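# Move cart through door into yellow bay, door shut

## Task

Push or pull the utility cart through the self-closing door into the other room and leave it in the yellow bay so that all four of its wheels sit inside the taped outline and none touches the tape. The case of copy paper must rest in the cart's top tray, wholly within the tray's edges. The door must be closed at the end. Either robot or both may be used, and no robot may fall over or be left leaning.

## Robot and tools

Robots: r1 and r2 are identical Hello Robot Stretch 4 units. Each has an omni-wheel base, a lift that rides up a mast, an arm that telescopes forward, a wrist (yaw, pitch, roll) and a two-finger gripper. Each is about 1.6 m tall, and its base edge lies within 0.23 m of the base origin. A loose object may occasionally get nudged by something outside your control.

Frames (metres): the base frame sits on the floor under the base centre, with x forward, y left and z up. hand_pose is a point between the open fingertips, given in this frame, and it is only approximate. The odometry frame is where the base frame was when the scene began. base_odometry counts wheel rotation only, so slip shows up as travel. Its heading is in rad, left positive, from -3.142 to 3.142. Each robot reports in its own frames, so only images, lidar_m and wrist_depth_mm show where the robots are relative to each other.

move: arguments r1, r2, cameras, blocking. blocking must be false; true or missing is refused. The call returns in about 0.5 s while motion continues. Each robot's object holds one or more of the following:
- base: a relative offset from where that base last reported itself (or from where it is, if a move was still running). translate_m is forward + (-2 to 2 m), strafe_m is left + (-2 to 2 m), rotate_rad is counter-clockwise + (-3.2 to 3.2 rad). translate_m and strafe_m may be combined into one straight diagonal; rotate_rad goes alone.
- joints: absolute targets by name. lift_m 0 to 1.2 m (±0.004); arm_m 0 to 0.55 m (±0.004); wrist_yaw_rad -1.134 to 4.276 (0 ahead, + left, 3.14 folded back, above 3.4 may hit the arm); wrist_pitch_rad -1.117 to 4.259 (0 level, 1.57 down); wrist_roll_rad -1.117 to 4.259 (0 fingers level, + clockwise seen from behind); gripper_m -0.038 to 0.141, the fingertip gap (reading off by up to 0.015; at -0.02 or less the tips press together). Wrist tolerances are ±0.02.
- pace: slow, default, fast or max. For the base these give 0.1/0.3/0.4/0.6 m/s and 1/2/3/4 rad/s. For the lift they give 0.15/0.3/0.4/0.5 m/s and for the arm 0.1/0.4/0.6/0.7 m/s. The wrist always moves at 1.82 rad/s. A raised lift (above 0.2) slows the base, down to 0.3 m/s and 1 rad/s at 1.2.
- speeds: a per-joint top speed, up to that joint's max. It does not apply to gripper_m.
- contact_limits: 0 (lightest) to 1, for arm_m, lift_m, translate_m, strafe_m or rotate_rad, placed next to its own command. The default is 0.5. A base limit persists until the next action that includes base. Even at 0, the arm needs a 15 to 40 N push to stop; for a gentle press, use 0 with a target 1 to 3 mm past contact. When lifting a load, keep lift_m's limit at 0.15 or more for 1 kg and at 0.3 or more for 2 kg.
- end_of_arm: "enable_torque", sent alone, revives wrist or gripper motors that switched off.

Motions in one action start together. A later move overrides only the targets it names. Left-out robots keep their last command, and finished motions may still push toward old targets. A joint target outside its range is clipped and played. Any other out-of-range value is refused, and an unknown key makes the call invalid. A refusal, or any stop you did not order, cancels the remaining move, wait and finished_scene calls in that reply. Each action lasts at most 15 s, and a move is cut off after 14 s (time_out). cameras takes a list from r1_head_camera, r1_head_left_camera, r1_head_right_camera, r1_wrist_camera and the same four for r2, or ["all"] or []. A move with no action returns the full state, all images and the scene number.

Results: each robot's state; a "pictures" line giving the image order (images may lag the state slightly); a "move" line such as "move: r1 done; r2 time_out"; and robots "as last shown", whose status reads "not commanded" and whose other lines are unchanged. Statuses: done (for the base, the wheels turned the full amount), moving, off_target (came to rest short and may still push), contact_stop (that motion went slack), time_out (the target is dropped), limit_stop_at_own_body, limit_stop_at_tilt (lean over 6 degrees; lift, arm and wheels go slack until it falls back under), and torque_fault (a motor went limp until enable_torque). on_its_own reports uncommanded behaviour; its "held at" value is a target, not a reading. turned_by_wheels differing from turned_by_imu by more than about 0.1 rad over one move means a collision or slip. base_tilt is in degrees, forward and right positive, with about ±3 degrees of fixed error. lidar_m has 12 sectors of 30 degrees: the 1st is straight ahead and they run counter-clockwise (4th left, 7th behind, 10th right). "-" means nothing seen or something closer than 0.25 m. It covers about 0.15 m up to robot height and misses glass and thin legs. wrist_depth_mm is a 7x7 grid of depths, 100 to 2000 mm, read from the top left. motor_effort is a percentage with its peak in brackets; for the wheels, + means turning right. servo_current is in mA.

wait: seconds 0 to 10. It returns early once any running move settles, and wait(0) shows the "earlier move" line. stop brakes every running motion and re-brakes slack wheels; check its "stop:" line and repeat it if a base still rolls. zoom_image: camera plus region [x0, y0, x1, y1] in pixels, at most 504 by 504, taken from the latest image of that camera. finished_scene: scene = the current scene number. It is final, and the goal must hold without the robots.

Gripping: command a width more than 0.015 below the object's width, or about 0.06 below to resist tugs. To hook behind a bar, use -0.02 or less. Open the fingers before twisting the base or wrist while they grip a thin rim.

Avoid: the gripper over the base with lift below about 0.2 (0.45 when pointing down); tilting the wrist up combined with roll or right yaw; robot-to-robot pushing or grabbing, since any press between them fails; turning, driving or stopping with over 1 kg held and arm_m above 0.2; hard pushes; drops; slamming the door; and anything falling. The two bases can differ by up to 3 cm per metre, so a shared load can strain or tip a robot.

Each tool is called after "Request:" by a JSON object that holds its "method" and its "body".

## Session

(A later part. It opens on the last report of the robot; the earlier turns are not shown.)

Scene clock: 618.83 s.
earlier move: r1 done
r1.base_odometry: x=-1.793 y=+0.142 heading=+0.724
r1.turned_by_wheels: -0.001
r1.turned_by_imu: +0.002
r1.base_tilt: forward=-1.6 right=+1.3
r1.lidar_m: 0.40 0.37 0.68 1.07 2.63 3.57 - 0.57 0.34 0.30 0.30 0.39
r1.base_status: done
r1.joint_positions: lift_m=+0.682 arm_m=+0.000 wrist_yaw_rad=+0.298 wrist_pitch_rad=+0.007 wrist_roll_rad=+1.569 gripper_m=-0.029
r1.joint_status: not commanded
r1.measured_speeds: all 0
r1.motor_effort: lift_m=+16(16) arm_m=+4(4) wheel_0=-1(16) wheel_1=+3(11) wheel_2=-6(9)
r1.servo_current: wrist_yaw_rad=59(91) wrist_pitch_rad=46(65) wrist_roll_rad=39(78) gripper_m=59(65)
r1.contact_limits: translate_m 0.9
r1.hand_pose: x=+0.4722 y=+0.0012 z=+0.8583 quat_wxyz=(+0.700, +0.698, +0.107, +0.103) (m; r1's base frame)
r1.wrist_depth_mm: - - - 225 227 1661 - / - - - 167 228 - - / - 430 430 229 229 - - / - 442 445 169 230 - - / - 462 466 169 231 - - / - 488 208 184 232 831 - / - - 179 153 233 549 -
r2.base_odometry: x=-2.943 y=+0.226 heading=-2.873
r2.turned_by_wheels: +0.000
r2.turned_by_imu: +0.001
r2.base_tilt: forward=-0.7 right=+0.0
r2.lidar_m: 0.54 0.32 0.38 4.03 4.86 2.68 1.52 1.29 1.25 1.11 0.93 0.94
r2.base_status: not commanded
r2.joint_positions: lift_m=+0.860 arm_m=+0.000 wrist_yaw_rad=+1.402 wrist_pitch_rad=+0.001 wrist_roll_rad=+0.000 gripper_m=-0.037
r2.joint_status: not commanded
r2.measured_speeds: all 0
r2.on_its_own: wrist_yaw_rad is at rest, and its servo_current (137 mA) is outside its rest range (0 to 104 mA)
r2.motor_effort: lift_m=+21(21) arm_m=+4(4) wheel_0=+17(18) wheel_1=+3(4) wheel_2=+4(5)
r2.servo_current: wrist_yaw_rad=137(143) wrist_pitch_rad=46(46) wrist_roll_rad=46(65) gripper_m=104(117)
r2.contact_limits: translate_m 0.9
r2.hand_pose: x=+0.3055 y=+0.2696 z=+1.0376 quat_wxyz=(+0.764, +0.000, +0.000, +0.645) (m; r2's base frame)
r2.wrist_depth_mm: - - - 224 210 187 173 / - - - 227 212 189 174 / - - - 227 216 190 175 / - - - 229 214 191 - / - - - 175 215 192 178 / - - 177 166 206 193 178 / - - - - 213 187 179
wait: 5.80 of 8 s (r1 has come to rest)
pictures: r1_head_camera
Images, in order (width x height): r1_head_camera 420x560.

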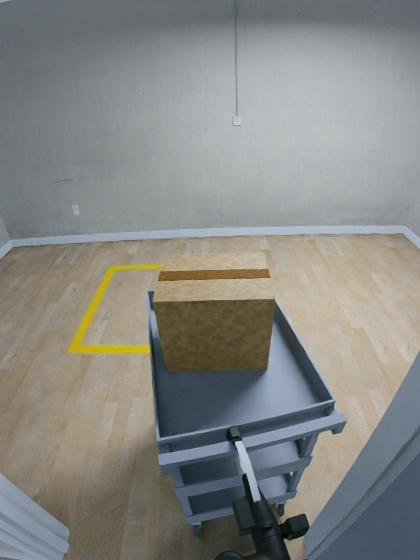

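Request:
{"method": "move", "body": {"blocking": false, "r1": {"base":{"translate_m":0.4,"strafe_m":0.06},"contact_limits":{"translate_m":0.9},"pace":"slow"}}}

Request:
{"method": "wait", "body": {"seconds": 8, "cameras": ["r1_head_camera","r1_head_left_camera"]}}

Scene clock: 627.97 s.
move: r1 moving
r1.base_odometry: x=-1.785 y=+0.152 heading=+0.724
r1.turned_by_wheels: +0.000
r1.turned_by_imu: -0.001
r1.base_tilt: forward=-1.6 right=+1.3
r1.lidar_m: 0.39 0.40 0.72 1.01 2.64 3.58 - 0.57 0.32 0.28 0.30 0.43
r1.base_status: translate_m moving; strafe_m moving
r1.joint_positions: lift_m=+0.682 arm_m=+0.000 wrist_yaw_rad=+0.297 wrist_pitch_rad=+0.007 wrist_roll_rad=+1.569 gripper_m=-0.029
r1.joint_status: not commanded
r1.measured_speeds: translate_m=+0.048 strafe_m=+0.007 rotate_rad=+0.001 lift_m=+0.000 arm_m=+0.000 wrist_yaw_rad=-0.001 wrist_pitch_rad=+0.000 wrist_roll_rad=+0.000
r1.motor_effort: lift_m=+16(16) arm_m=+4(4) wheel_0=+2(5) wheel_1=+5(7) wheel_2=-10(11)
r1.servo_current: wrist_yaw_rad=52(72) wrist_pitch_rad=52(52) wrist_roll_rad=59(59) gripper_m=59(59)
r1.contact_limits: translate_m 0.9
r1.hand_pose: x=+0.4722 y=+0.0009 z=+0.8583 quat_wxyz=(+0.700, +0.698, +0.107, +0.102) (m; r1's base frame)
r1.wrist_depth_mm: - - - 226 226 1661 - / - - - 167 228 - - / - 427 427 228 229 - - / - 442 445 169 229 - - / - 462 459 169 230 - - / - 484 208 183 231 831 - / - - 183 153 233 544 -
r2.base_odometry: x=-2.943 y=+0.226 heading=-2.873
r2.turned_by_wheels: +0.000
r2.turned_by_imu: +0.000
r2.base_tilt: forward=-0.7 right=+0.1
r2.lidar_m: 0.56 0.34 0.39 4.00 4.87 2.70 1.53 1.29 1.29 1.09 0.95 0.94
r2.base_status: not commanded
r2.joint_positions: lift_m=+0.860 arm_m=+0.000 wrist_yaw_rad=+1.402 wrist_pitch_rad=+0.001 wrist_roll_rad=+0.000 gripper_m=-0.037
r2.joint_status: not commanded
r2.measured_speeds: all 0
r2.motor_effort: lift_m=+21(21) arm_m=+4(4) wheel_0=+17(18) wheel_1=+3(3) wheel_2=+4(4)
r2.servo_current: wrist_yaw_rad=124(137) wrist_pitch_rad=39(46) wrist_roll_rad=46(59) gripper_m=104(111)
r2.contact_limits: translate_m 0.9
r2.hand_pose: x=+0.3055 y=+0.2696 z=+1.0376 quat_wxyz=(+0.764, +0.000, +0.000, +0.645) (m; r2's base frame)
r2.wrist_depth_mm: - - - 224 209 187 174 / - - - 226 212 189 174 / - - - 228 216 190 175 / - - - 230 214 190 - / - - - 175 215 191 178 / - - 177 166 206 193 179 / - - - - 215 187 179
pictures: none

Scene clock: 632.77 s.
earlier move: r1 done
r1.base_odometry: x=-1.534 y=+0.452 heading=+0.724
r1.turned_by_wheels: +0.000
r1.turned_by_imu: -0.002
r1.base_tilt: forward=-1.6 right=+1.3
r1.lidar_m: 0.39 0.42 2.58 0.60 2.60 3.49 - 0.55 0.34 0.33 2.32 0.46
r1.base_status: done
r1.joint_positions: lift_m=+0.682 arm_m=+0.000 wrist_yaw_rad=+0.297 wrist_pitch_rad=+0.007 wrist_roll_rad=+1.569 gripper_m=-0.029
r1.joint_status: not commanded
r1.measured_speeds: all 0
r1.motor_effort: lift_m=+16(16) arm_m=+4(4) wheel_0=+1(5) wheel_1=+2(7) wheel_2=-5(12)
r1.servo_current: wrist_yaw_rad=52(72) wrist_pitch_rad=52(59) wrist_roll_rad=26(72) gripper_m=52(65)
r1.contact_limits: translate_m 0.9
r1.hand_pose: x=+0.4722 y=+0.0009 z=+0.8583 quat_wxyz=(+0.700, +0.698, +0.107, +0.102) (m; r1's base frame)
r1.wrist_depth_mm: - - - 225 226 1708 - / - - - 167 228 - - / - 430 427 227 228 - - / - 445 449 168 229 - - / - 469 466 170 230 - - / - 484 208 183 232 1618 - / - - 180 153 233 539 -
r2.base_odometry: x=-2.943 y=+0.226 heading=-2.873
r2.turned_by_wheels: +0.000
r2.turned_by_imu: +0.001
r2.base_tilt: forward=-0.7 right=+0.0
r2.lidar_m: 0.52 0.34 0.39 3.99 4.88 2.71 1.51 1.29 1.29 1.10 0.95 0.95
r2.base_status: not commanded
r2.joint_positions: lift_m=+0.860 arm_m=+0.000 wrist_yaw_rad=+1.402 wrist_pitch_rad=+0.001 wrist_roll_rad=+0.000 gripper_m=-0.037
r2.joint_status: not commanded
r2.measured_speeds: all 0
r2.on_its_own: wrist_yaw_rad is at rest, and its servo_current (130 mA) is outside its rest range (0 to 104 mA)
r2.motor_effort: lift_m=+21(21) arm_m=+4(4) wheel_0=+17(18) wheel_1=+3(4) wheel_2=+4(5)
r2.servo_current: wrist_yaw_rad=130(143) wrist_pitch_rad=46(46) wrist_roll_rad=59(65) gripper_m=104(117)
r2.contact_limits: translate_m 0.9
r2.hand_pose: x=+0.3055 y=+0.2696 z=+1.0376 quat_wxyz=(+0.764, +0.000, +0.000, +0.645) (m; r2's base frame)
r2.wrist_depth_mm: - - - 224 211 187 173 / - - - 225 211 187 174 / - - - 228 216 190 176 / - - - 229 214 190 - / - - - 175 215 191 177 / - - 177 166 206 193 178 / - - - - 213 187 179
wait: 4.80 of 8 s (r1 has come to rest)
pictures: r1_head_camera, r1_head_left_camera
Images, in order (width x height): r1_head_camera 420x560, r1_head_left_camera 420x672.

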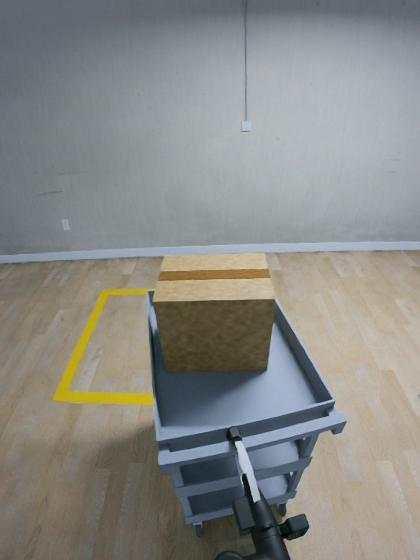

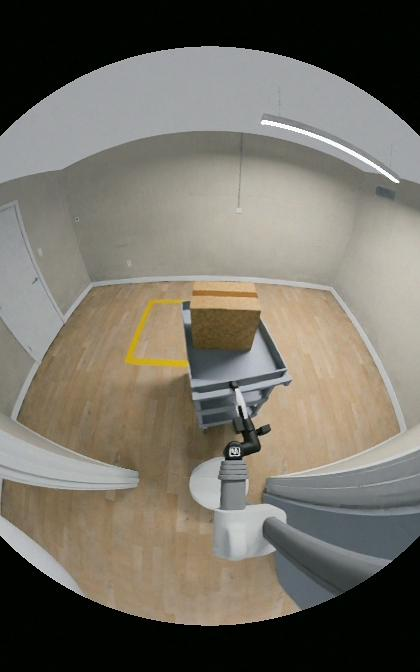

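Request:
{"method": "move", "body": {"blocking": false, "r1": {"base":{"translate_m":0.04,"strafe_m":-0.02},"joints":{"wrist_yaw_rad":-0.2},"speeds":{"wrist_yaw_rad":0.15},"contact_limits":{"translate_m":0.9},"pace":"slow"}}}

Request:
{"method": "wait", "body": {"seconds": 1.5}}

Request:
{"method": "wait", "body": {"seconds": 4, "cameras": ["r1_head_camera"]}}

Scene clock: 642.87 s.
move: r1 moving
r1.base_odometry: x=-1.520 y=+0.455 heading=+0.725
r1.turned_by_wheels: +0.001
r1.turned_by_imu: +0.000
r1.base_tilt: forward=-1.6 right=+1.3
r1.lidar_m: 0.37 0.38 2.59 0.61 2.62 3.49 - 0.55 0.31 0.35 2.31 0.43
r1.base_status: translate_m moving; strafe_m moving
r1.joint_positions: lift_m=+0.682 arm_m=+0.000 wrist_yaw_rad=+0.245 wrist_pitch_rad=+0.007 wrist_roll_rad=+1.569 gripper_m=-0.029
r1.joint_status: wrist_yaw_rad moving
r1.measured_speeds: translate_m=+0.049 strafe_m=-0.023 rotate_rad=+0.003 lift_m=+0.000 arm_m=+0.000 wrist_yaw_rad=-0.065 wrist_pitch_rad=+0.000 wrist_roll_rad=+0.000
r1.motor_effort: lift_m=+16(16) arm_m=+4(4) wheel_0=+9(9) wheel_1=+2(5) wheel_2=-5(10)
r1.servo_current: wrist_yaw_rad=65(65) wrist_pitch_rad=46(59) wrist_roll_rad=39(65) gripper_m=52(52)
r1.contact_limits: translate_m 0.9
r1.hand_pose: x=+0.4718 y=-0.0148 z=+0.8583 quat_wxyz=(+0.703, +0.701, +0.089, +0.084) (m; r1's base frame)
r1.wrist_depth_mm: - - - 225 226 1661 - / - - - 167 227 - - / - 427 427 227 229 - - / - 442 445 168 230 - - / - 462 459 169 231 - - / - 488 469 183 230 1756 - / - - 175 153 232 1464 -
r2.base_odometry: x=-2.943 y=+0.226 heading=-2.873
r2.turned_by_wheels: +0.000
r2.turned_by_imu: +0.000
r2.base_tilt: forward=-0.7 right=+0.0
r2.lidar_m: 0.51 0.32 0.41 3.98 4.89 2.67 1.52 1.28 1.28 1.10 0.93 0.94
r2.base_status: not commanded
r2.joint_positions: lift_m=+0.860 arm_m=+0.000 wrist_yaw_rad=+1.402 wrist_pitch_rad=+0.001 wrist_roll_rad=+0.000 gripper_m=-0.037
r2.joint_status: not commanded
r2.measured_speeds: all 0
r2.motor_effort: lift_m=+21(21) arm_m=+4(4) wheel_0=+17(18) wheel_1=+3(3) wheel_2=+4(4)
r2.servo_current: wrist_yaw_rad=143(143) wrist_pitch_rad=39(46) wrist_roll_rad=46(59) gripper_m=104(117)
r2.contact_limits: translate_m 0.9
r2.hand_pose: x=+0.3055 y=+0.2696 z=+1.0376 quat_wxyz=(+0.764, +0.000, +0.000, +0.645) (m; r2's base frame)
r2.wrist_depth_mm: - - - 224 210 187 173 / - - - 228 211 188 174 / - - - 229 216 190 175 / - - - 229 215 191 - / - - - 175 215 192 178 / - - 177 166 206 193 178 / - - - - 213 187 179
pictures: none

Scene clock: 644.37 s.
earlier move: r1 moving
r1.base_odometry: x=-1.491 y=+0.463 heading=+0.725
r1.turned_by_wheels: +0.000
r1.turned_by_imu: +0.000
r1.base_tilt: forward=-1.6 right=+1.2
r1.lidar_m: 0.35 0.38 2.61 0.63 2.63 3.53 - 0.49 0.33 0.32 2.27 0.48
r1.base_status: done
r1.joint_positions: lift_m=+0.682 arm_m=+0.000 wrist_yaw_rad=+0.033 wrist_pitch_rad=+0.007 wrist_roll_rad=+1.569 gripper_m=-0.029
r1.joint_status: wrist_yaw_rad moving
r1.measured_speeds: translate_m=+0.000 strafe_m=+0.000 rotate_rad=+0.000 lift_m=+0.000 arm_m=+0.000 wrist_yaw_rad=-0.147 wrist_pitch_rad=+0.000 wrist_roll_rad=+0.000
r1.motor_effort: lift_m=+16(16) arm_m=+1(4) wheel_0=+7(14) wheel_1=+3(5) wheel_2=+2(10)
r1.servo_current: wrist_yaw_rad=137(189) wrist_pitch_rad=52(59) wrist_roll_rad=46(72) gripper_m=52(52)
r1.contact_limits: translate_m 0.9
r1.hand_pose: x=+0.4620 y=-0.0779 z=+0.8583 quat_wxyz=(+0.708, +0.706, +0.014, +0.009) (m; r1's base frame)
r1.wrist_depth_mm: - - - 214 322 1618 1255 / - - - 205 278 1618 - / - - - 198 262 - - / - 452 459 190 250 - - / - 455 452 182 240 - - / - 445 449 185 230 - - / - 439 176 152 220 - -
r2.base_odometry: x=-2.943 y=+0.226 heading=-2.873
r2.turned_by_wheels: +0.000
r2.turned_by_imu: +0.000
r2.base_tilt: forward=-0.7 right=+0.0
r2.lidar_m: 0.54 0.33 0.38 3.99 4.87 2.70 1.52 1.28 1.26 1.11 0.95 0.96
r2.base_status: not commanded
r2.joint_positions: lift_m=+0.860 arm_m=+0.000 wrist_yaw_rad=+1.402 wrist_pitch_rad=+0.001 wrist_roll_rad=+0.000 gripper_m=-0.037
r2.joint_status: not commanded
r2.measured_speeds: all 0
r2.motor_effort: lift_m=+21(21) arm_m=+4(4) wheel_0=+17(18) wheel_1=+3(3) wheel_2=+4(5)
r2.servo_current: wrist_yaw_rad=130(143) wrist_pitch_rad=39(46) wrist_roll_rad=46(59) gripper_m=104(117)
r2.contact_limits: translate_m 0.9
r2.hand_pose: x=+0.3055 y=+0.2696 z=+1.0376 quat_wxyz=(+0.764, +0.000, +0.000, +0.645) (m; r2's base frame)
r2.wrist_depth_mm: - - - 224 209 187 173 / - - - 226 211 188 174 / - - - 228 216 190 175 / - - - 230 214 191 - / - - - 176 215 191 177 / - - 177 165 206 193 179 / - - - - 214 187 179
wait: 1.50 s; no rest
pictures: none

Scene clock: 646.23 s.
earlier move: r1 done
r1.base_odometry: x=-1.491 y=+0.463 heading=+0.725
r1.turned_by_wheels: +0.000
r1.turned_by_imu: +0.000
r1.base_tilt: forward=-1.6 right=+1.3
r1.lidar_m: 0.30 0.63 2.62 0.62 2.62 3.52 - 0.51 0.32 0.32 2.30 0.46
r1.base_status: done
r1.joint_positions: lift_m=+0.682 arm_m=+0.000 wrist_yaw_rad=-0.183 wrist_pitch_rad=+0.007 wrist_roll_rad=+1.569 gripper_m=-0.029
r1.joint_status: all done
r1.measured_speeds: all 0
r1.motor_effort: lift_m=+16(16) arm_m=-2(4) wheel_0=+4(14) wheel_1=+2(5) wheel_2=+4(10)
r1.servo_current: wrist_yaw_rad=104(202) wrist_pitch_rad=52(59) wrist_roll_rad=59(72) gripper_m=52(59)
r1.contact_limits: translate_m 0.9
r1.hand_pose: x=+0.4386 y=-0.1384 z=+0.8583 quat_wxyz=(+0.705, +0.704, -0.062, -0.067) (m; r1's base frame)
r1.wrist_depth_mm: - - - 340 - 1576 1138 / - - - - 375 1499 439 / - - - 229 319 1756 - / - - - 203 282 1921 - / - - 469 242 251 854 - / - 445 439 183 230 - - / - 424 180 144 206 - -
r2.base_odometry: x=-2.943 y=+0.226 heading=-2.873
r2.turned_by_wheels: +0.000
r2.turned_by_imu: +0.000
r2.base_tilt: forward=-0.7 right=+0.0
r2.lidar_m: 0.56 0.32 0.40 3.99 4.87 2.66 1.50 1.27 1.29 1.12 0.95 0.93
r2.base_status: not commanded
r2.joint_positions: lift_m=+0.860 arm_m=+0.000 wrist_yaw_rad=+1.402 wrist_pitch_rad=+0.001 wrist_roll_rad=+0.000 gripper_m=-0.037
r2.joint_status: not commanded
r2.measured_speeds: all 0
r2.on_its_own: wrist_yaw_rad is at rest, and its servo_current (124 mA) is outside its rest range (0 to 104 mA)
r2.motor_effort: lift_m=+21(21) arm_m=+4(4) wheel_0=+17(18) wheel_1=+3(4) wheel_2=+4(5)
r2.servo_current: wrist_yaw_rad=124(143) wrist_pitch_rad=39(52) wrist_roll_rad=39(65) gripper_m=98(117)
r2.contact_limits: translate_m 0.9
r2.hand_pose: x=+0.3055 y=+0.2696 z=+1.0376 quat_wxyz=(+0.764, +0.000, +0.000, +0.645) (m; r2's base frame)
r2.wrist_depth_mm: - - - 224 210 187 173 / - - - 226 211 188 175 / - - - 228 216 190 175 / - - - 230 214 191 - / - - - 175 215 191 178 / - - 176 166 206 193 178 / - - - - 213 187 179
wait: 1.87 of 4 s (r1 has come to rest)
pictures: r1_head_camera
Images, in order (width x height): r1_head_camera 420x560.

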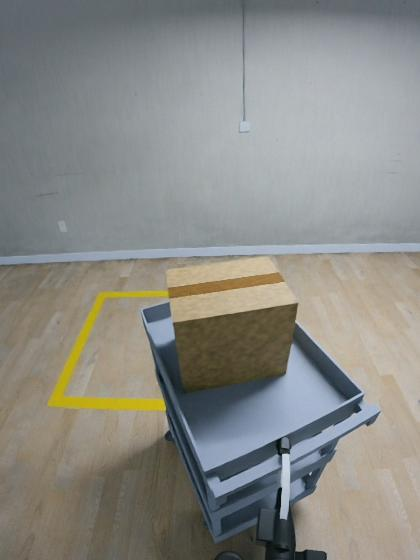

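Request:
{"method": "move", "body": {"blocking": false, "r1": {"base":{"translate_m":0.47,"strafe_m":0.17},"contact_limits":{"translate_m":0.9},"pace":"slow"}}}

Request:
{"method": "wait", "body": {"seconds": 8, "cameras": ["r1_head_camera"]}}

Scene clock: 653.30 s.
move: r1 moving
r1.base_odometry: x=-1.484 y=+0.475 heading=+0.725
r1.turned_by_wheels: +0.000
r1.turned_by_imu: +0.000
r1.base_tilt: forward=-1.6 right=+1.3
r1.lidar_m: 0.28 0.67 2.60 0.61 0.65 3.51 - 0.50 0.34 0.33 2.28 0.45
r1.base_status: translate_m moving; strafe_m moving
r1.joint_positions: lift_m=+0.682 arm_m=+0.000 wrist_yaw_rad=-0.197 wrist_pitch_rad=+0.007 wrist_roll_rad=+1.569 gripper_m=-0.029
r1.joint_status: not commanded
r1.measured_speeds: translate_m=+0.049 strafe_m=+0.018 rotate_rad=-0.002 lift_m=+0.000 arm_m=+0.000 wrist_yaw_rad=-0.002 wrist_pitch_rad=+0.000 wrist_roll_rad=+0.000
r1.motor_effort: lift_m=+16(16) arm_m=+1(4) wheel_0=+6(7) wheel_1=+5(7) wheel_2=-8(8)
r1.servo_current: wrist_yaw_rad=26(98) wrist_pitch_rad=46(52) wrist_roll_rad=52(59) gripper_m=52(52)
r1.contact_limits: translate_m 0.9
r1.hand_pose: x=+0.4365 y=-0.1423 z=+0.8583 quat_wxyz=(+0.704, +0.703, -0.067, -0.072) (m; r1's base frame)
r1.wrist_depth_mm: - - - 329 - 1661 1182 / - - - - 382 387 387 / - - - 235 - 1756 - / - - - 204 283 1863 - / - - 473 242 252 - - / - 445 442 183 231 - - / - 418 183 145 205 - -
r2.base_odometry: x=-2.943 y=+0.226 heading=-2.873
r2.turned_by_wheels: +0.000
r2.turned_by_imu: +0.000
r2.base_tilt: forward=-0.7 right=+0.0
r2.lidar_m: 0.53 0.32 0.41 4.01 4.87 2.69 1.49 1.27 1.29 1.11 0.94 0.94
r2.base_status: not commanded
r2.joint_positions: lift_m=+0.860 arm_m=+0.000 wrist_yaw_rad=+1.402 wrist_pitch_rad=+0.001 wrist_roll_rad=+0.000 gripper_m=-0.037
r2.joint_status: not commanded
r2.measured_speeds: all 0
r2.motor_effort: lift_m=+21(21) arm_m=+4(4) wheel_0=+17(18) wheel_1=+3(3) wheel_2=+4(4)
r2.servo_current: wrist_yaw_rad=130(143) wrist_pitch_rad=39(39) wrist_roll_rad=52(59) gripper_m=111(111)
r2.contact_limits: translate_m 0.9
r2.hand_pose: x=+0.3055 y=+0.2696 z=+1.0376 quat_wxyz=(+0.764, +0.000, +0.000, +0.645) (m; r2's base frame)
r2.wrist_depth_mm: - - - 224 210 187 173 / - - - 225 212 187 175 / - - - 229 216 190 175 / - - - 229 214 191 - / - - - 176 216 191 177 / - - 177 166 206 193 178 / - - - - 214 187 179
pictures: none

Scene clock: 659.03 s.
earlier move: r1 done
r1.base_odometry: x=-1.251 y=+0.902 heading=+0.725
r1.turned_by_wheels: -0.001
r1.turned_by_imu: -0.004
r1.base_tilt: forward=-1.6 right=+1.3
r1.lidar_m: 0.31 2.38 2.45 2.03 0.69 0.68 - 0.72 0.72 1.81 2.43 0.44
r1.base_status: done
r1.joint_positions: lift_m=+0.682 arm_m=+0.000 wrist_yaw_rad=-0.210 wrist_pitch_rad=+0.007 wrist_roll_rad=+1.569 gripper_m=-0.029
r1.joint_status: not commanded
r1.measured_speeds: all 0
r1.motor_effort: lift_m=+16(16) arm_m=+4(4) wheel_0=-1(8) wheel_1=+3(7) wheel_2=-5(16)
r1.servo_current: wrist_yaw_rad=65(98) wrist_pitch_rad=46(59) wrist_roll_rad=52(72) gripper_m=46(59)
r1.contact_limits: translate_m 0.9
r1.hand_pose: x=+0.4348 y=-0.1455 z=+0.8583 quat_wxyz=(+0.704, +0.703, -0.071, -0.077) (m; r1's base frame)
r1.wrist_depth_mm: - - - 278 - 1397 1118 / - - - 236 373 1618 1182 / - - - 214 301 1661 - / - - - 200 262 - - / - 459 462 237 245 - - / - 445 188 182 224 - - / - 415 418 147 207 - -
r2.base_odometry: x=-2.943 y=+0.226 heading=-2.873
r2.turned_by_wheels: +0.000
r2.turned_by_imu: +0.001
r2.base_tilt: forward=-0.7 right=+0.0
r2.lidar_m: 0.53 0.34 0.38 4.02 4.87 2.72 1.52 1.28 1.29 1.13 0.94 0.93
r2.base_status: not commanded
r2.joint_positions: lift_m=+0.860 arm_m=+0.000 wrist_yaw_rad=+1.402 wrist_pitch_rad=+0.001 wrist_roll_rad=+0.000 gripper_m=-0.037
r2.joint_status: not commanded
r2.measured_speeds: all 0
r2.on_its_own: wrist_yaw_rad is at rest, and its servo_current (124 mA) is outside its rest range (0 to 104 mA)
r2.motor_effort: lift_m=+21(21) arm_m=+4(4) wheel_0=+17(18) wheel_1=+3(4) wheel_2=+4(4)
r2.servo_current: wrist_yaw_rad=124(143) wrist_pitch_rad=46(46) wrist_roll_rad=33(65) gripper_m=104(111)
r2.contact_limits: translate_m 0.9
r2.hand_pose: x=+0.3055 y=+0.2696 z=+1.0376 quat_wxyz=(+0.764, +0.000, +0.000, +0.645) (m; r2's base frame)
r2.wrist_depth_mm: - - - 224 210 187 173 / - - - 226 211 188 174 / - - - 229 216 190 176 / - - - 230 214 191 - / - - - 175 214 192 178 / - - 177 166 206 193 178 / - - - - 213 187 179
wait: 5.73 of 8 s (r1 has come to rest)
pictures: r1_head_camera
Images, in order (width x height): r1_head_camera 420x560.

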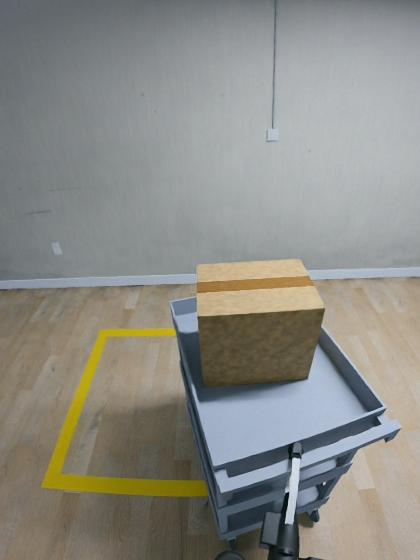

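Request:
{"method": "move", "body": {"blocking": false, "r1": {"base":{"translate_m":0.1,"strafe_m":-0.22},"contact_limits":{"translate_m":0.9},"pace":"slow"}}}

Request:
{"method": "wait", "body": {"seconds": 5, "cameras": ["r1_head_camera"]}}

Scene clock: 672.93 s.
move: r1 moving
r1.base_odometry: x=-1.240 y=+0.897 heading=+0.725
r1.turned_by_wheels: +0.000
r1.turned_by_imu: +0.000
r1.base_tilt: forward=-1.6 right=+1.2
r1.lidar_m: 0.32 2.36 2.44 2.06 0.69 0.72 - 0.73 0.67 1.83 2.46 0.41
r1.base_status: translate_m moving; strafe_m moving
r1.joint_positions: lift_m=+0.682 arm_m=+0.000 wrist_yaw_rad=-0.204 wrist_pitch_rad=+0.007 wrist_roll_rad=+1.569 gripper_m=-0.029
r1.joint_status: not commanded
r1.measured_speeds: translate_m=+0.020 strafe_m=-0.045 rotate_rad=+0.000 lift_m=+0.000 arm_m=+0.000 wrist_yaw_rad=+0.059 wrist_pitch_rad=+0.000 wrist_roll_rad=+0.000
r1.motor_effort: lift_m=+16(16) arm_m=+4(4) wheel_0=+9(9) wheel_1=-4(6) wheel_2=-6(8)
r1.servo_current: wrist_yaw_rad=52(78) wrist_pitch_rad=46(52) wrist_roll_rad=46(52) gripper_m=52(59)
r1.contact_limits: translate_m 0.9
r1.hand_pose: x=+0.4356 y=-0.1440 z=+0.8583 quat_wxyz=(+0.704, +0.703, -0.069, -0.075) (m; r1's base frame)
r1.wrist_depth_mm: - - - 268 - 1464 1078 / - - - 237 366 1576 1205 / - - - 215 301 1708 - / - - - 201 263 - - / - 466 462 241 246 - - / - 445 212 181 229 - - / - 413 185 149 208 - -
r2.base_odometry: x=-2.943 y=+0.226 heading=-2.873
r2.turned_by_wheels: +0.000
r2.turned_by_imu: +0.000
r2.base_tilt: forward=-0.7 right=+0.0
r2.lidar_m: 0.52 0.33 0.40 4.02 4.85 2.70 1.52 1.27 1.29 1.10 0.93 0.94
r2.base_status: not commanded
r2.joint_positions: lift_m=+0.860 arm_m=+0.000 wrist_yaw_rad=+1.402 wrist_pitch_rad=+0.001 wrist_roll_rad=+0.000 gripper_m=-0.037
r2.joint_status: not commanded
r2.measured_speeds: all 0
r2.motor_effort: lift_m=+21(21) arm_m=+4(4) wheel_0=+17(18) wheel_1=+4(4) wheel_2=+4(4)
r2.servo_current: wrist_yaw_rad=130(130) wrist_pitch_rad=33(39) wrist_roll_rad=59(59) gripper_m=104(111)
r2.contact_limits: translate_m 0.9
r2.hand_pose: x=+0.3055 y=+0.2696 z=+1.0376 quat_wxyz=(+0.764, +0.000, +0.000, +0.645) (m; r2's base frame)
r2.wrist_depth_mm: - - - 224 210 187 173 / - - - 226 212 187 174 / - - - 228 216 190 175 / - - - 229 215 191 - / - - - 175 216 190 178 / - - 177 166 206 191 178 / - - - - 214 187 179
pictures: none

Scene clock: 676.13 s.
earlier move: r1 done
r1.base_odometry: x=-1.031 y=+0.804 heading=+0.726
r1.turned_by_wheels: +0.001
r1.turned_by_imu: +0.002
r1.base_tilt: forward=-1.6 right=+1.3
r1.lidar_m: 0.27 0.46 2.66 2.42 0.90 0.98 - 0.63 0.83 2.17 2.21 0.46
r1.base_status: done
r1.joint_positions: lift_m=+0.682 arm_m=+0.000 wrist_yaw_rad=-0.193 wrist_pitch_rad=+0.007 wrist_roll_rad=+1.569 gripper_m=-0.029
r1.joint_status: not commanded
r1.measured_speeds: all 0
r1.motor_effort: lift_m=+16(16) arm_m=-3(4) wheel_0=+8(13) wheel_1=-2(6) wheel_2=+4(8)
r1.servo_current: wrist_yaw_rad=59(78) wrist_pitch_rad=52(65) wrist_roll_rad=52(72) gripper_m=52(59)
r1.contact_limits: translate_m 0.9
r1.hand_pose: x=+0.4372 y=-0.1411 z=+0.8583 quat_wxyz=(+0.704, +0.703, -0.065, -0.071) (m; r1's base frame)
r1.wrist_depth_mm: - - - - - 1661 1182 / - - - 324 - 1499 1078 / - - - 257 404 1576 462 / - - - 220 314 1708 - / - - - 193 260 1921 - / - 449 445 183 232 - - / - 415 179 136 200 - -
r2.base_odometry: x=-2.943 y=+0.226 heading=-2.873
r2.turned_by_wheels: +0.000
r2.turned_by_imu: +0.000
r2.base_tilt: forward=-0.7 right=+0.0
r2.lidar_m: 0.53 0.32 0.39 4.01 4.87 2.72 1.47 1.28 1.28 1.10 0.94 0.95
r2.base_status: not commanded
r2.joint_positions: lift_m=+0.860 arm_m=+0.000 wrist_yaw_rad=+1.402 wrist_pitch_rad=+0.001 wrist_roll_rad=+0.000 gripper_m=-0.037
r2.joint_status: not commanded
r2.measured_speeds: all 0
r2.on_its_own: wrist_yaw_rad is at rest, and its servo_current (137 mA) is outside its rest range (0 to 104 mA)
r2.motor_effort: lift_m=+21(21) arm_m=+4(4) wheel_0=+17(18) wheel_1=+3(4) wheel_2=+4(4)
r2.servo_current: wrist_yaw_rad=137(143) wrist_pitch_rad=46(46) wrist_roll_rad=52(59) gripper_m=104(111)
r2.contact_limits: translate_m 0.9
r2.hand_pose: x=+0.3055 y=+0.2696 z=+1.0376 quat_wxyz=(+0.764, +0.000, +0.000, +0.645) (m; r2's base frame)
r2.wrist_depth_mm: - - - 224 211 187 173 / - - - 227 211 188 174 / - - - 228 216 190 176 / - - - 229 215 191 - / - - - 175 216 191 178 / - - 177 166 206 193 178 / - - - - 214 187 179
wait: 3.20 of 5 s (r1 has come to rest)
pictures: r1_head_camera
Images, in order (width x height): r1_head_camera 420x560.

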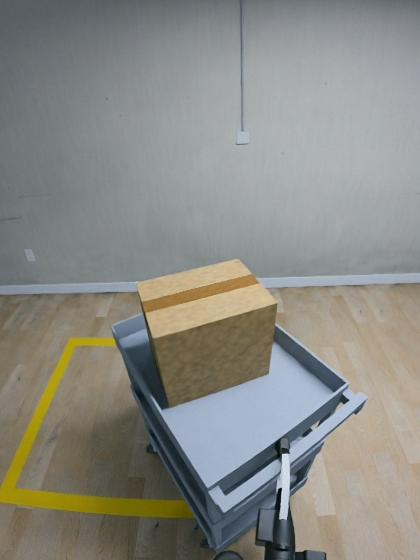

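Request:
{"method": "move", "body": {"blocking": false, "r1": {"base":{"translate_m":0.5,"strafe_m":0.28},"contact_limits":{"translate_m":0.9},"pace":"slow"}}}

Request:
{"method": "wait", "body": {"seconds": 8, "cameras": ["r1_head_camera","r1_head_left_camera"]}}

Scene clock: 682.77 s.
move: r1 moving
r1.base_odometry: x=-1.026 y=+0.817 heading=+0.726
r1.turned_by_wheels: +0.000
r1.turned_by_imu: +0.000
r1.base_tilt: forward=-1.6 right=+1.3
r1.lidar_m: 0.28 0.47 2.65 2.49 0.91 0.99 - 0.65 0.85 2.15 2.24 0.43
r1.base_status: translate_m moving; strafe_m moving
r1.joint_positions: lift_m=+0.682 arm_m=+0.000 wrist_yaw_rad=-0.197 wrist_pitch_rad=+0.007 wrist_roll_rad=+1.569 gripper_m=-0.029
r1.joint_status: not commanded
r1.measured_speeds: translate_m=+0.049 strafe_m=+0.027 rotate_rad=+0.002 lift_m=+0.000 arm_m=+0.000 wrist_yaw_rad=-0.004 wrist_pitch_rad=+0.000 wrist_roll_rad=+0.000
r1.motor_effort: lift_m=+16(16) arm_m=-1(4) wheel_0=+3(8) wheel_1=+8(8) wheel_2=-7(7)
r1.servo_current: wrist_yaw_rad=52(72) wrist_pitch_rad=46(59) wrist_roll_rad=33(59) gripper_m=52(59)
r1.contact_limits: translate_m 0.9
r1.hand_pose: x=+0.4365 y=-0.1423 z=+0.8583 quat_wxyz=(+0.704, +0.703, -0.067, -0.072) (m; r1's base frame)
r1.wrist_depth_mm: - - - - - 1661 1205 / - - - 336 - 1618 1182 / - - - 262 410 1537 415 / - - - 220 - 1756 - / - - - 191 260 1863 - / - 452 190 185 231 - - / - 402 404 128 198 - -
r2.base_odometry: x=-2.943 y=+0.226 heading=-2.873
r2.turned_by_wheels: +0.000
r2.turned_by_imu: +0.000
r2.base_tilt: forward=-0.7 right=+0.0
r2.lidar_m: 0.56 0.33 0.40 4.02 4.88 2.72 1.53 1.28 1.29 1.12 0.93 0.95
r2.base_status: not commanded
r2.joint_positions: lift_m=+0.860 arm_m=+0.000 wrist_yaw_rad=+1.402 wrist_pitch_rad=+0.001 wrist_roll_rad=+0.000 gripper_m=-0.037
r2.joint_status: not commanded
r2.measured_speeds: all 0
r2.motor_effort: lift_m=+21(21) arm_m=+4(4) wheel_0=+18(18) wheel_1=+3(3) wheel_2=+4(4)
r2.servo_current: wrist_yaw_rad=143(143) wrist_pitch_rad=39(39) wrist_roll_rad=52(59) gripper_m=104(111)
r2.contact_limits: translate_m 0.9
r2.hand_pose: x=+0.3055 y=+0.2696 z=+1.0376 quat_wxyz=(+0.764, +0.000, +0.000, +0.645) (m; r2's base frame)
r2.wrist_depth_mm: - - - 224 210 187 174 / - - - 227 211 187 174 / - - - 228 215 190 176 / - - - 229 214 191 - / - - - 175 216 191 177 / - - 177 166 206 193 178 / - - - - 214 187 179
pictures: none

Scene clock: 689.17 s.
earlier move: r1 done
r1.base_odometry: x=-0.842 y=+1.345 heading=+0.725
r1.turned_by_wheels: +0.000
r1.turned_by_imu: -0.004
r1.base_tilt: forward=-1.5 right=+1.3
r1.lidar_m: 0.30 1.77 2.38 2.27 1.57 1.16 - 1.21 1.53 2.44 2.49 0.42
r1.base_status: done
r1.joint_positions: lift_m=+0.682 arm_m=+0.000 wrist_yaw_rad=-0.211 wrist_pitch_rad=+0.007 wrist_roll_rad=+1.569 gripper_m=-0.029
r1.joint_status: not commanded
r1.measured_speeds: all 0
r1.motor_effort: lift_m=+16(16) arm_m=+4(4) wheel_0=+0(8) wheel_1=+2(8) wheel_2=-2(16)
r1.servo_current: wrist_yaw_rad=59(91) wrist_pitch_rad=39(59) wrist_roll_rad=33(72) gripper_m=52(59)
r1.contact_limits: translate_m 0.9
r1.hand_pose: x=+0.4346 y=-0.1458 z=+0.8583 quat_wxyz=(+0.704, +0.703, -0.072, -0.077) (m; r1's base frame)
r1.wrist_depth_mm: - - - 270 359 366 1078 / - - - 240 330 1537 1205 / - - - 216 294 1618 - / - - - 200 264 - - / - 459 462 238 246 - - / - 442 187 182 225 - - / - 410 413 147 206 - -
r2.base_odometry: x=-2.943 y=+0.226 heading=-2.873
r2.turned_by_wheels: +0.000
r2.turned_by_imu: +0.001
r2.base_tilt: forward=-0.7 right=+0.0
r2.lidar_m: 0.52 0.32 0.39 4.00 4.85 2.72 1.50 1.29 1.28 1.12 0.93 0.94
r2.base_status: not commanded
r2.joint_positions: lift_m=+0.860 arm_m=+0.000 wrist_yaw_rad=+1.402 wrist_pitch_rad=+0.001 wrist_roll_rad=+0.000 gripper_m=-0.037
r2.joint_status: not commanded
r2.measured_speeds: all 0
r2.on_its_own: wrist_yaw_rad is at rest, and its servo_current (130 mA) is outside its rest range (0 to 104 mA)
r2.motor_effort: lift_m=+21(21) arm_m=+4(4) wheel_0=+17(18) wheel_1=+3(4) wheel_2=+4(4)
r2.servo_current: wrist_yaw_rad=130(143) wrist_pitch_rad=33(46) wrist_roll_rad=46(65) gripper_m=104(117)
r2.contact_limits: translate_m 0.9
r2.hand_pose: x=+0.3055 y=+0.2696 z=+1.0376 quat_wxyz=(+0.764, +0.000, +0.000, +0.645) (m; r2's base frame)
r2.wrist_depth_mm: - - - 224 211 187 173 / - - - 226 212 188 174 / - - - 227 215 190 176 / - - - 229 214 191 - / - - - 175 215 192 178 / - - 177 166 206 193 178 / - - - - 214 187 179
wait: 6.40 of 8 s (r1 has come to rest)
pictures: r1_head_camera, r1_head_left_camera
Images, in order (width x height): r1_head_camera 420x560, r1_head_left_camera 420x672.

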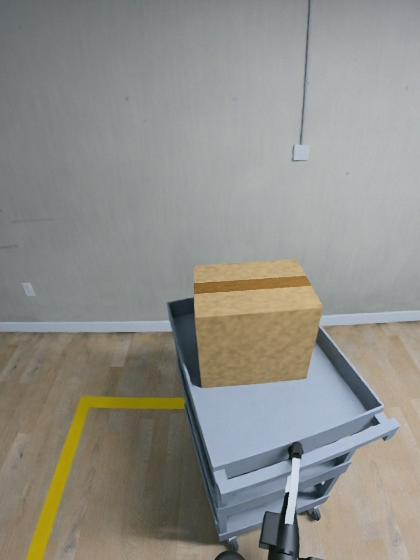

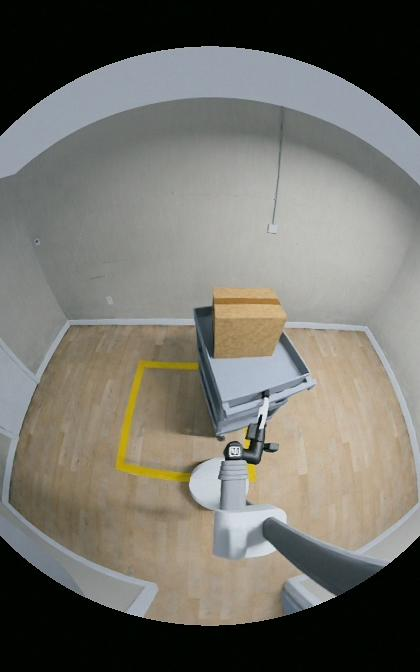

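Request:
{"method": "move", "body": {"blocking": false, "r1": {"base":{"translate_m":0.02,"strafe_m":0.4},"contact_limits":{"translate_m":0.9},"pace":"slow"}}}

Request:
{"method": "wait", "body": {"seconds": 7}}

Request:
{"method": "move", "body": {"blocking": false, "r1": {"base":{"translate_m":-0.46,"strafe_m":0.26},"contact_limits":{"translate_m":0.9},"pace":"slow"}}}

Request:
{"method": "wait", "body": {"seconds": 8, "cameras": ["r1_head_camera","r1_head_left_camera"]}}

Scene clock: 701.77 s.
move: r1 moving
r1.base_odometry: x=-0.851 y=+1.356 heading=+0.724
r1.turned_by_wheels: -0.001
r1.turned_by_imu: -0.001
r1.base_tilt: forward=-1.6 right=+1.3
r1.lidar_m: 0.32 1.78 2.36 2.27 1.53 1.15 - 1.21 1.52 2.43 2.47 0.43
r1.base_status: translate_m moving; strafe_m moving
r1.joint_positions: lift_m=+0.682 arm_m=+0.000 wrist_yaw_rad=-0.211 wrist_pitch_rad=+0.007 wrist_roll_rad=+1.569 gripper_m=-0.029
r1.joint_status: not commanded
r1.measured_speeds: translate_m=+0.003 strafe_m=+0.054 rotate_rad=+0.001 lift_m=+0.000 arm_m=+0.000 wrist_yaw_rad=+0.000 wrist_pitch_rad=+0.000 wrist_roll_rad=+0.000
r1.motor_effort: lift_m=+16(16) arm_m=+4(4) wheel_0=-13(13) wheel_1=+5(8) wheel_2=-6(6)
r1.servo_current: wrist_yaw_rad=78(78) wrist_pitch_rad=46(59) wrist_roll_rad=46(59) gripper_m=52(52)
r1.contact_limits: translate_m 0.9
r1.hand_pose: x=+0.4346 y=-0.1458 z=+0.8583 quat_wxyz=(+0.704, +0.703, -0.072, -0.077) (m; r1's base frame)
r1.wrist_depth_mm: - - - 265 359 366 1060 / - - - 237 329 1499 1205 / - - - 214 293 1576 - / - - - 199 263 - - / - 459 462 187 246 - - / - 442 188 181 181 - - / - 415 415 147 206 - -
r2.base_odometry: x=-2.943 y=+0.226 heading=-2.873
r2.turned_by_wheels: +0.000
r2.turned_by_imu: +0.000
r2.base_tilt: forward=-0.7 right=+0.0
r2.lidar_m: 0.53 0.32 0.40 4.02 4.90 2.69 1.53 1.27 1.27 1.11 0.92 0.94
r2.base_status: not commanded
r2.joint_positions: lift_m=+0.860 arm_m=+0.000 wrist_yaw_rad=+1.402 wrist_pitch_rad=+0.001 wrist_roll_rad=+0.000 gripper_m=-0.037
r2.joint_status: not commanded
r2.measured_speeds: all 0
r2.motor_effort: lift_m=+21(21) arm_m=+4(4) wheel_0=+17(18) wheel_1=+3(3) wheel_2=+4(4)
r2.servo_current: wrist_yaw_rad=143(143) wrist_pitch_rad=39(46) wrist_roll_rad=46(59) gripper_m=111(111)
r2.contact_limits: translate_m 0.9
r2.hand_pose: x=+0.3055 y=+0.2696 z=+1.0376 quat_wxyz=(+0.764, +0.000, +0.000, +0.645) (m; r2's base frame)
r2.wrist_depth_mm: - - - 224 210 187 173 / - - - 227 211 187 174 / - - - 228 216 190 175 / - - - 229 214 191 - / - - - 176 215 191 178 / - - 177 166 206 193 178 / - - - - 214 187 179
pictures: none

Scene clock: 706.43 s.
earlier move: r1 done
r1.base_odometry: x=-1.092 y=+1.657 heading=+0.725
r1.turned_by_wheels: +0.001
r1.turned_by_imu: +0.002
r1.base_tilt: forward=-1.6 right=+1.3
r1.lidar_m: 0.39 1.74 1.97 1.88 1.58 1.16 1.08 1.48 1.59 2.83 0.41 0.41
r1.base_status: done
r1.joint_positions: lift_m=+0.682 arm_m=+0.000 wrist_yaw_rad=-0.203 wrist_pitch_rad=+0.007 wrist_roll_rad=+1.569 gripper_m=-0.029
r1.joint_status: not commanded
r1.measured_speeds: all 0
r1.motor_effort: lift_m=+16(16) arm_m=-3(4) wheel_0=-7(13) wheel_1=+3(8) wheel_2=-1(6)
r1.servo_current: wrist_yaw_rad=46(78) wrist_pitch_rad=52(59) wrist_roll_rad=33(65) gripper_m=52(59)
r1.contact_limits: translate_m 0.9
r1.hand_pose: x=+0.4358 y=-0.1437 z=+0.8583 quat_wxyz=(+0.704, +0.703, -0.069, -0.074) (m; r1's base frame)
r1.wrist_depth_mm: - - - 213 213 - - / - 407 410 158 216 - - / - 424 427 220 222 - - / - 442 445 164 224 - - / - 469 469 167 229 - - / - 488 187 185 232 - - / - 136 158 152 237 127 1308
r2.base_odometry: x=-2.943 y=+0.226 heading=-2.873
r2.turned_by_wheels: +0.000
r2.turned_by_imu: +0.001
r2.base_tilt: forward=-0.7 right=+0.0
r2.lidar_m: 0.53 0.34 0.41 3.98 4.88 2.69 1.52 1.29 1.28 1.13 0.93 0.93
r2.base_status: not commanded
r2.joint_positions: lift_m=+0.860 arm_m=+0.000 wrist_yaw_rad=+1.402 wrist_pitch_rad=+0.001 wrist_roll_rad=+0.000 gripper_m=-0.037
r2.joint_status: not commanded
r2.measured_speeds: all 0
r2.on_its_own: wrist_yaw_rad is at rest, and its servo_current (117 mA) is outside its rest range (0 to 104 mA)
r2.motor_effort: lift_m=+21(21) arm_m=+4(4) wheel_0=+17(18) wheel_1=+3(4) wheel_2=+4(5)
r2.servo_current: wrist_yaw_rad=117(143) wrist_pitch_rad=39(46) wrist_roll_rad=59(59) gripper_m=104(117)
r2.contact_limits: translate_m 0.9
r2.hand_pose: x=+0.3055 y=+0.2696 z=+1.0376 quat_wxyz=(+0.764, +0.000, +0.000, +0.645) (m; r2's base frame)
r2.wrist_depth_mm: - - - 224 211 187 173 / - - - 226 211 188 174 / - - - 228 216 190 175 / - - - 229 214 191 - / - - - 175 215 191 177 / - - 177 166 206 193 179 / - - - - 214 187 178
wait: 4.67 of 7 s (r1 has come to rest)
pictures: none

Scene clock: 706.93 s.
move: r1 moving
r1.base_odometry: x=-1.106 y=+1.655 heading=+0.725
r1.turned_by_wheels: +0.000
r1.turned_by_imu: +0.000
r1.base_tilt: forward=-1.6 right=+1.3
r1.lidar_m: 0.41 1.76 1.97 1.87 1.59 1.14 1.09 1.47 1.56 2.84 0.42 0.40
r1.base_status: translate_m moving; strafe_m moving
r1.joint_positions: lift_m=+0.682 arm_m=+0.000 wrist_yaw_rad=-0.200 wrist_pitch_rad=+0.007 wrist_roll_rad=+1.569 gripper_m=-0.029
r1.joint_status: not commanded
r1.measured_speeds: translate_m=-0.047 strafe_m=+0.027 rotate_rad=+0.000 lift_m=+0.000 arm_m=+0.000 wrist_yaw_rad=+0.040 wrist_pitch_rad=+0.000 wrist_roll_rad=+0.000
r1.motor_effort: lift_m=+16(16) arm_m=-4(4) wheel_0=-13(16) wheel_1=+1(5) wheel_2=+10(10)
r1.servo_current: wrist_yaw_rad=46(65) wrist_pitch_rad=46(59) wrist_roll_rad=46(72) gripper_m=52(52)
r1.contact_limits: translate_m 0.9
r1.hand_pose: x=+0.4361 y=-0.1431 z=+0.8583 quat_wxyz=(+0.704, +0.703, -0.068, -0.073) (m; r1's base frame)
r1.wrist_depth_mm: - - 469 149 205 - - / - 399 402 152 208 - - / - 418 424 156 216 - - / - 449 449 160 222 - - / - 477 477 165 229 - - / - - 185 183 231 - - / - 136 158 153 240 127 1336
r2.base_odometry: x=-2.943 y=+0.226 heading=-2.873
r2.turned_by_wheels: +0.000
r2.turned_by_imu: +0.000
r2.base_tilt: forward=-0.7 right=+0.0
r2.lidar_m: 0.54 0.33 0.40 4.03 4.87 2.68 1.53 1.29 1.26 1.11 0.95 0.94
r2.base_status: not commanded
r2.joint_positions: lift_m=+0.860 arm_m=+0.000 wrist_yaw_rad=+1.402 wrist_pitch_rad=+0.001 wrist_roll_rad=+0.000 gripper_m=-0.037
r2.joint_status: not commanded
r2.measured_speeds: all 0
r2.motor_effort: lift_m=+21(21) arm_m=+4(4) wheel_0=+18(18) wheel_1=+3(3) wheel_2=+4(4)
r2.servo_current: wrist_yaw_rad=124(130) wrist_pitch_rad=39(46) wrist_roll_rad=52(59) gripper_m=111(111)
r2.contact_limits: translate_m 0.9
r2.hand_pose: x=+0.3055 y=+0.2696 z=+1.0376 quat_wxyz=(+0.764, +0.000, +0.000, +0.645) (m; r2's base frame)
r2.wrist_depth_mm: - - - 224 210 187 173 / - - - 226 211 187 174 / - - - 228 216 190 176 / - - - 229 214 191 - / - - - 175 216 191 178 / - - 177 166 206 193 178 / - - - - 213 187 179
pictures: none

Scene clock: 712.87 s.
earlier move: r1 done
r1.base_odometry: x=-1.609 y=+1.547 heading=+0.725
r1.turned_by_wheels: +0.000
r1.turned_by_imu: +0.003
r1.base_tilt: forward=-1.6 right=+1.3
r1.lidar_m: 0.38 2.18 1.71 1.60 0.96 0.68 0.62 0.67 1.42 2.46 0.48 0.40
r1.base_status: done
r1.joint_positions: lift_m=+0.682 arm_m=+0.000 wrist_yaw_rad=-0.195 wrist_pitch_rad=+0.007 wrist_roll_rad=+1.569 gripper_m=-0.029
r1.joint_status: not commanded
r1.measured_speeds: all 0
r1.motor_effort: lift_m=+16(16) arm_m=-3(4) wheel_0=+0(16) wheel_1=-3(5) wheel_2=+6(12)
r1.servo_current: wrist_yaw_rad=46(72) wrist_pitch_rad=59(59) wrist_roll_rad=52(72) gripper_m=52(59)
r1.contact_limits: translate_m 0.9
r1.hand_pose: x=+0.4368 y=-0.1418 z=+0.8583 quat_wxyz=(+0.704, +0.703, -0.066, -0.072) (m; r1's base frame)
r1.wrist_depth_mm: - - - 179 240 1756 - / - - - 178 240 1983 - / - 439 439 236 237 - - / - 442 449 175 236 - - / - 459 455 173 235 - - / - 466 462 184 232 - - / - 143 176 153 229 127 -
r2.base_odometry: x=-2.943 y=+0.226 heading=-2.873
r2.turned_by_wheels: +0.000
r2.turned_by_imu: +0.001
r2.base_tilt: forward=-0.8 right=+0.1
r2.lidar_m: 0.55 0.33 0.37 4.02 4.89 2.68 1.51 1.28 1.29 1.10 0.94 0.93
r2.base_status: not commanded
r2.joint_positions: lift_m=+0.860 arm_m=+0.000 wrist_yaw_rad=+1.402 wrist_pitch_rad=+0.001 wrist_roll_rad=+0.000 gripper_m=-0.037
r2.joint_status: not commanded
r2.measured_speeds: all 0
r2.on_its_own: wrist_yaw_rad is at rest, and its servo_current (137 mA) is outside its rest range (0 to 104 mA)
r2.motor_effort: lift_m=+21(21) arm_m=+4(4) wheel_0=+17(18) wheel_1=+3(4) wheel_2=+4(5)
r2.servo_current: wrist_yaw_rad=137(143) wrist_pitch_rad=39(46) wrist_roll_rad=52(65) gripper_m=104(111)
r2.contact_limits: translate_m 0.9
r2.hand_pose: x=+0.3055 y=+0.2696 z=+1.0376 quat_wxyz=(+0.764, +0.000, +0.000, +0.645) (m; r2's base frame)
r2.wrist_depth_mm: - - - 224 210 187 173 / - - - 226 211 189 174 / - - - 228 216 190 175 / - - - 229 214 191 - / - - - 175 215 191 178 / - - 177 166 206 193 178 / - - - - 214 187 179
wait: 5.93 of 8 s (r1 has come to rest)
pictures: r1_head_camera, r1_head_left_camera
Images, in order (width x height): r1_head_camera 420x560, r1_head_left_camera 420x672.

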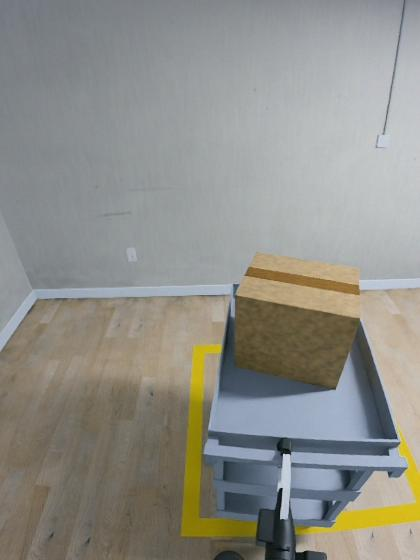

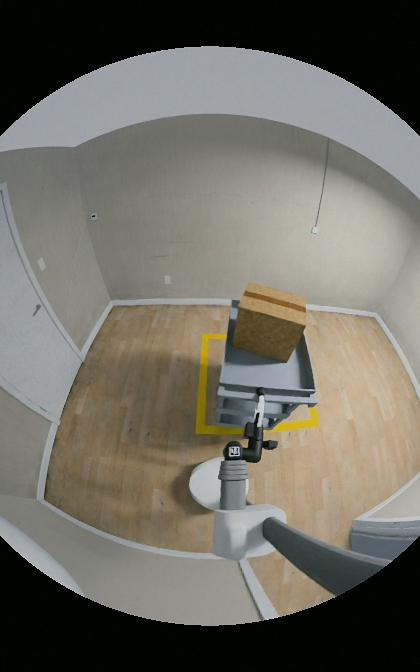

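Request:
{"method": "move", "body": {"blocking": false, "r1": {"base":{"translate_m":0.42,"strafe_m":-0.06},"contact_limits":{"translate_m":0.9},"pace":"slow"}}}

Request:
{"method": "wait", "body": {"seconds": 8, "cameras": ["r1_head_camera","r1_head_left_camera"]}}

Scene clock: 721.53 s.
move: r1 moving
r1.base_odometry: x=-1.599 y=+1.554 heading=+0.726
r1.turned_by_wheels: +0.000
r1.turned_by_imu: +0.000
r1.base_tilt: forward=-1.6 right=+1.3
r1.lidar_m: 0.39 2.21 1.71 1.61 0.99 0.66 0.65 0.68 1.40 2.52 0.51 0.40
r1.base_status: translate_m moving; strafe_m moving
r1.joint_positions: lift_m=+0.682 arm_m=+0.000 wrist_yaw_rad=-0.195 wrist_pitch_rad=+0.007 wrist_roll_rad=+1.569 gripper_m=-0.029
r1.joint_status: not commanded
r1.measured_speeds: translate_m=+0.048 strafe_m=-0.007 rotate_rad=-0.003 lift_m=+0.000 arm_m=+0.000 wrist_yaw_rad=+0.000 wrist_pitch_rad=+0.000 wrist_roll_rad=+0.000
r1.motor_effort: lift_m=+16(16) arm_m=+4(4) wheel_0=+9(13) wheel_1=+5(6) wheel_2=-7(7)
r1.servo_current: wrist_yaw_rad=59(72) wrist_pitch_rad=46(59) wrist_roll_rad=65(65) gripper_m=52(59)
r1.contact_limits: translate_m 0.9
r1.hand_pose: x=+0.4368 y=-0.1418 z=+0.8583 quat_wxyz=(+0.704, +0.703, -0.066, -0.072) (m; r1's base frame)
r1.wrist_depth_mm: - - - 179 242 1708 - / - - - 177 238 1921 - / - 436 439 236 237 - - / - 442 445 175 235 - - / - 452 455 174 233 - - / - 469 462 185 231 - - / - 144 175 153 229 - -
r2.base_odometry: x=-2.943 y=+0.226 heading=-2.873
r2.turned_by_wheels: +0.000
r2.turned_by_imu: +0.000
r2.base_tilt: forward=-0.7 right=+0.0
r2.lidar_m: 0.54 0.32 0.40 4.00 4.87 2.69 1.49 1.29 1.29 1.11 0.95 0.94
r2.base_status: not commanded
r2.joint_positions: lift_m=+0.860 arm_m=+0.000 wrist_yaw_rad=+1.402 wrist_pitch_rad=+0.001 wrist_roll_rad=+0.000 gripper_m=-0.037
r2.joint_status: not commanded
r2.measured_speeds: all 0
r2.motor_effort: lift_m=+21(21) arm_m=+4(4) wheel_0=+17(18) wheel_1=+3(3) wheel_2=+4(4)
r2.servo_current: wrist_yaw_rad=137(137) wrist_pitch_rad=46(46) wrist_roll_rad=52(52) gripper_m=104(111)
r2.contact_limits: translate_m 0.9
r2.hand_pose: x=+0.3055 y=+0.2696 z=+1.0376 quat_wxyz=(+0.764, +0.000, +0.000, +0.645) (m; r2's base frame)
r2.wrist_depth_mm: - - - 224 210 187 173 / - - - 226 211 188 175 / - - - 227 216 190 175 / - - - 230 214 191 - / - - - 175 216 191 177 / - - 177 166 206 192 178 / - - - - 214 187 178
pictures: none

Scene clock: 726.57 s.
earlier move: r1 done
r1.base_odometry: x=-1.255 y=+1.781 heading=+0.726
r1.turned_by_wheels: +0.000
r1.turned_by_imu: +0.001
r1.base_tilt: forward=-1.6 right=+1.3
r1.lidar_m: 0.39 1.76 1.72 1.67 1.57 1.12 1.05 1.67 1.60 3.03 0.48 0.40
r1.base_status: done
r1.joint_positions: lift_m=+0.682 arm_m=+0.000 wrist_yaw_rad=-0.197 wrist_pitch_rad=+0.007 wrist_roll_rad=+1.569 gripper_m=-0.029
r1.joint_status: not commanded
r1.measured_speeds: all 0
r1.motor_effort: lift_m=+16(16) arm_m=+4(4) wheel_0=+10(13) wheel_1=+3(7) wheel_2=-2(12)
r1.servo_current: wrist_yaw_rad=65(72) wrist_pitch_rad=46(59) wrist_roll_rad=52(65) gripper_m=46(59)
r1.contact_limits: translate_m 0.9
r1.hand_pose: x=+0.4365 y=-0.1423 z=+0.8583 quat_wxyz=(+0.704, +0.703, -0.067, -0.072) (m; r1's base frame)
r1.wrist_depth_mm: - - - 218 219 1661 - / - 413 415 220 222 - - / - 418 427 223 224 - - / - 442 445 166 227 - - / - 459 462 167 229 - - / - 484 477 182 230 - - / - 138 167 147 234 - -
r2.base_odometry: x=-2.943 y=+0.226 heading=-2.873
r2.turned_by_wheels: +0.000
r2.turned_by_imu: +0.001
r2.base_tilt: forward=-0.6 right=+0.0
r2.lidar_m: 0.55 0.31 0.40 4.01 4.86 2.70 1.52 1.28 1.29 1.11 0.94 0.93
r2.base_status: not commanded
r2.joint_positions: lift_m=+0.860 arm_m=+0.000 wrist_yaw_rad=+1.402 wrist_pitch_rad=+0.001 wrist_roll_rad=+0.000 gripper_m=-0.037
r2.joint_status: not commanded
r2.measured_speeds: all 0
r2.on_its_own: wrist_yaw_rad is at rest, and its servo_current (130 mA) is outside its rest range (0 to 104 mA)
r2.motor_effort: lift_m=+21(21) arm_m=+4(4) wheel_0=+17(18) wheel_1=+3(4) wheel_2=+4(4)
r2.servo_current: wrist_yaw_rad=130(150) wrist_pitch_rad=46(46) wrist_roll_rad=59(65) gripper_m=98(117)
r2.contact_limits: translate_m 0.9
r2.hand_pose: x=+0.3055 y=+0.2696 z=+1.0376 quat_wxyz=(+0.764, +0.000, +0.000, +0.645) (m; r2's base frame)
r2.wrist_depth_mm: - - - 224 210 187 173 / - - - 225 211 187 174 / - - - 229 216 190 175 / - - - 229 213 191 - / - - - 175 215 191 178 / - - 177 165 206 193 179 / - - - - 215 187 179
wait: 5.03 of 8 s (r1 has come to rest)
pictures: r1_head_camera, r1_head_left_camera
Images, in order (width x height): r1_head_camera 420x560, r1_head_left_camera 420x672.

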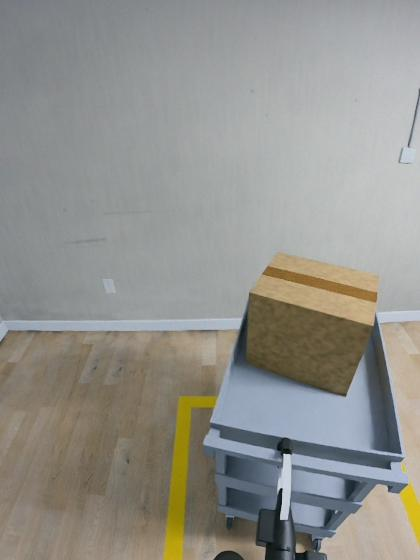

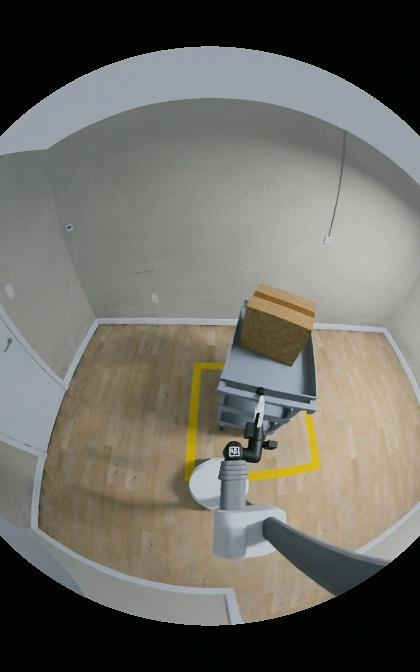

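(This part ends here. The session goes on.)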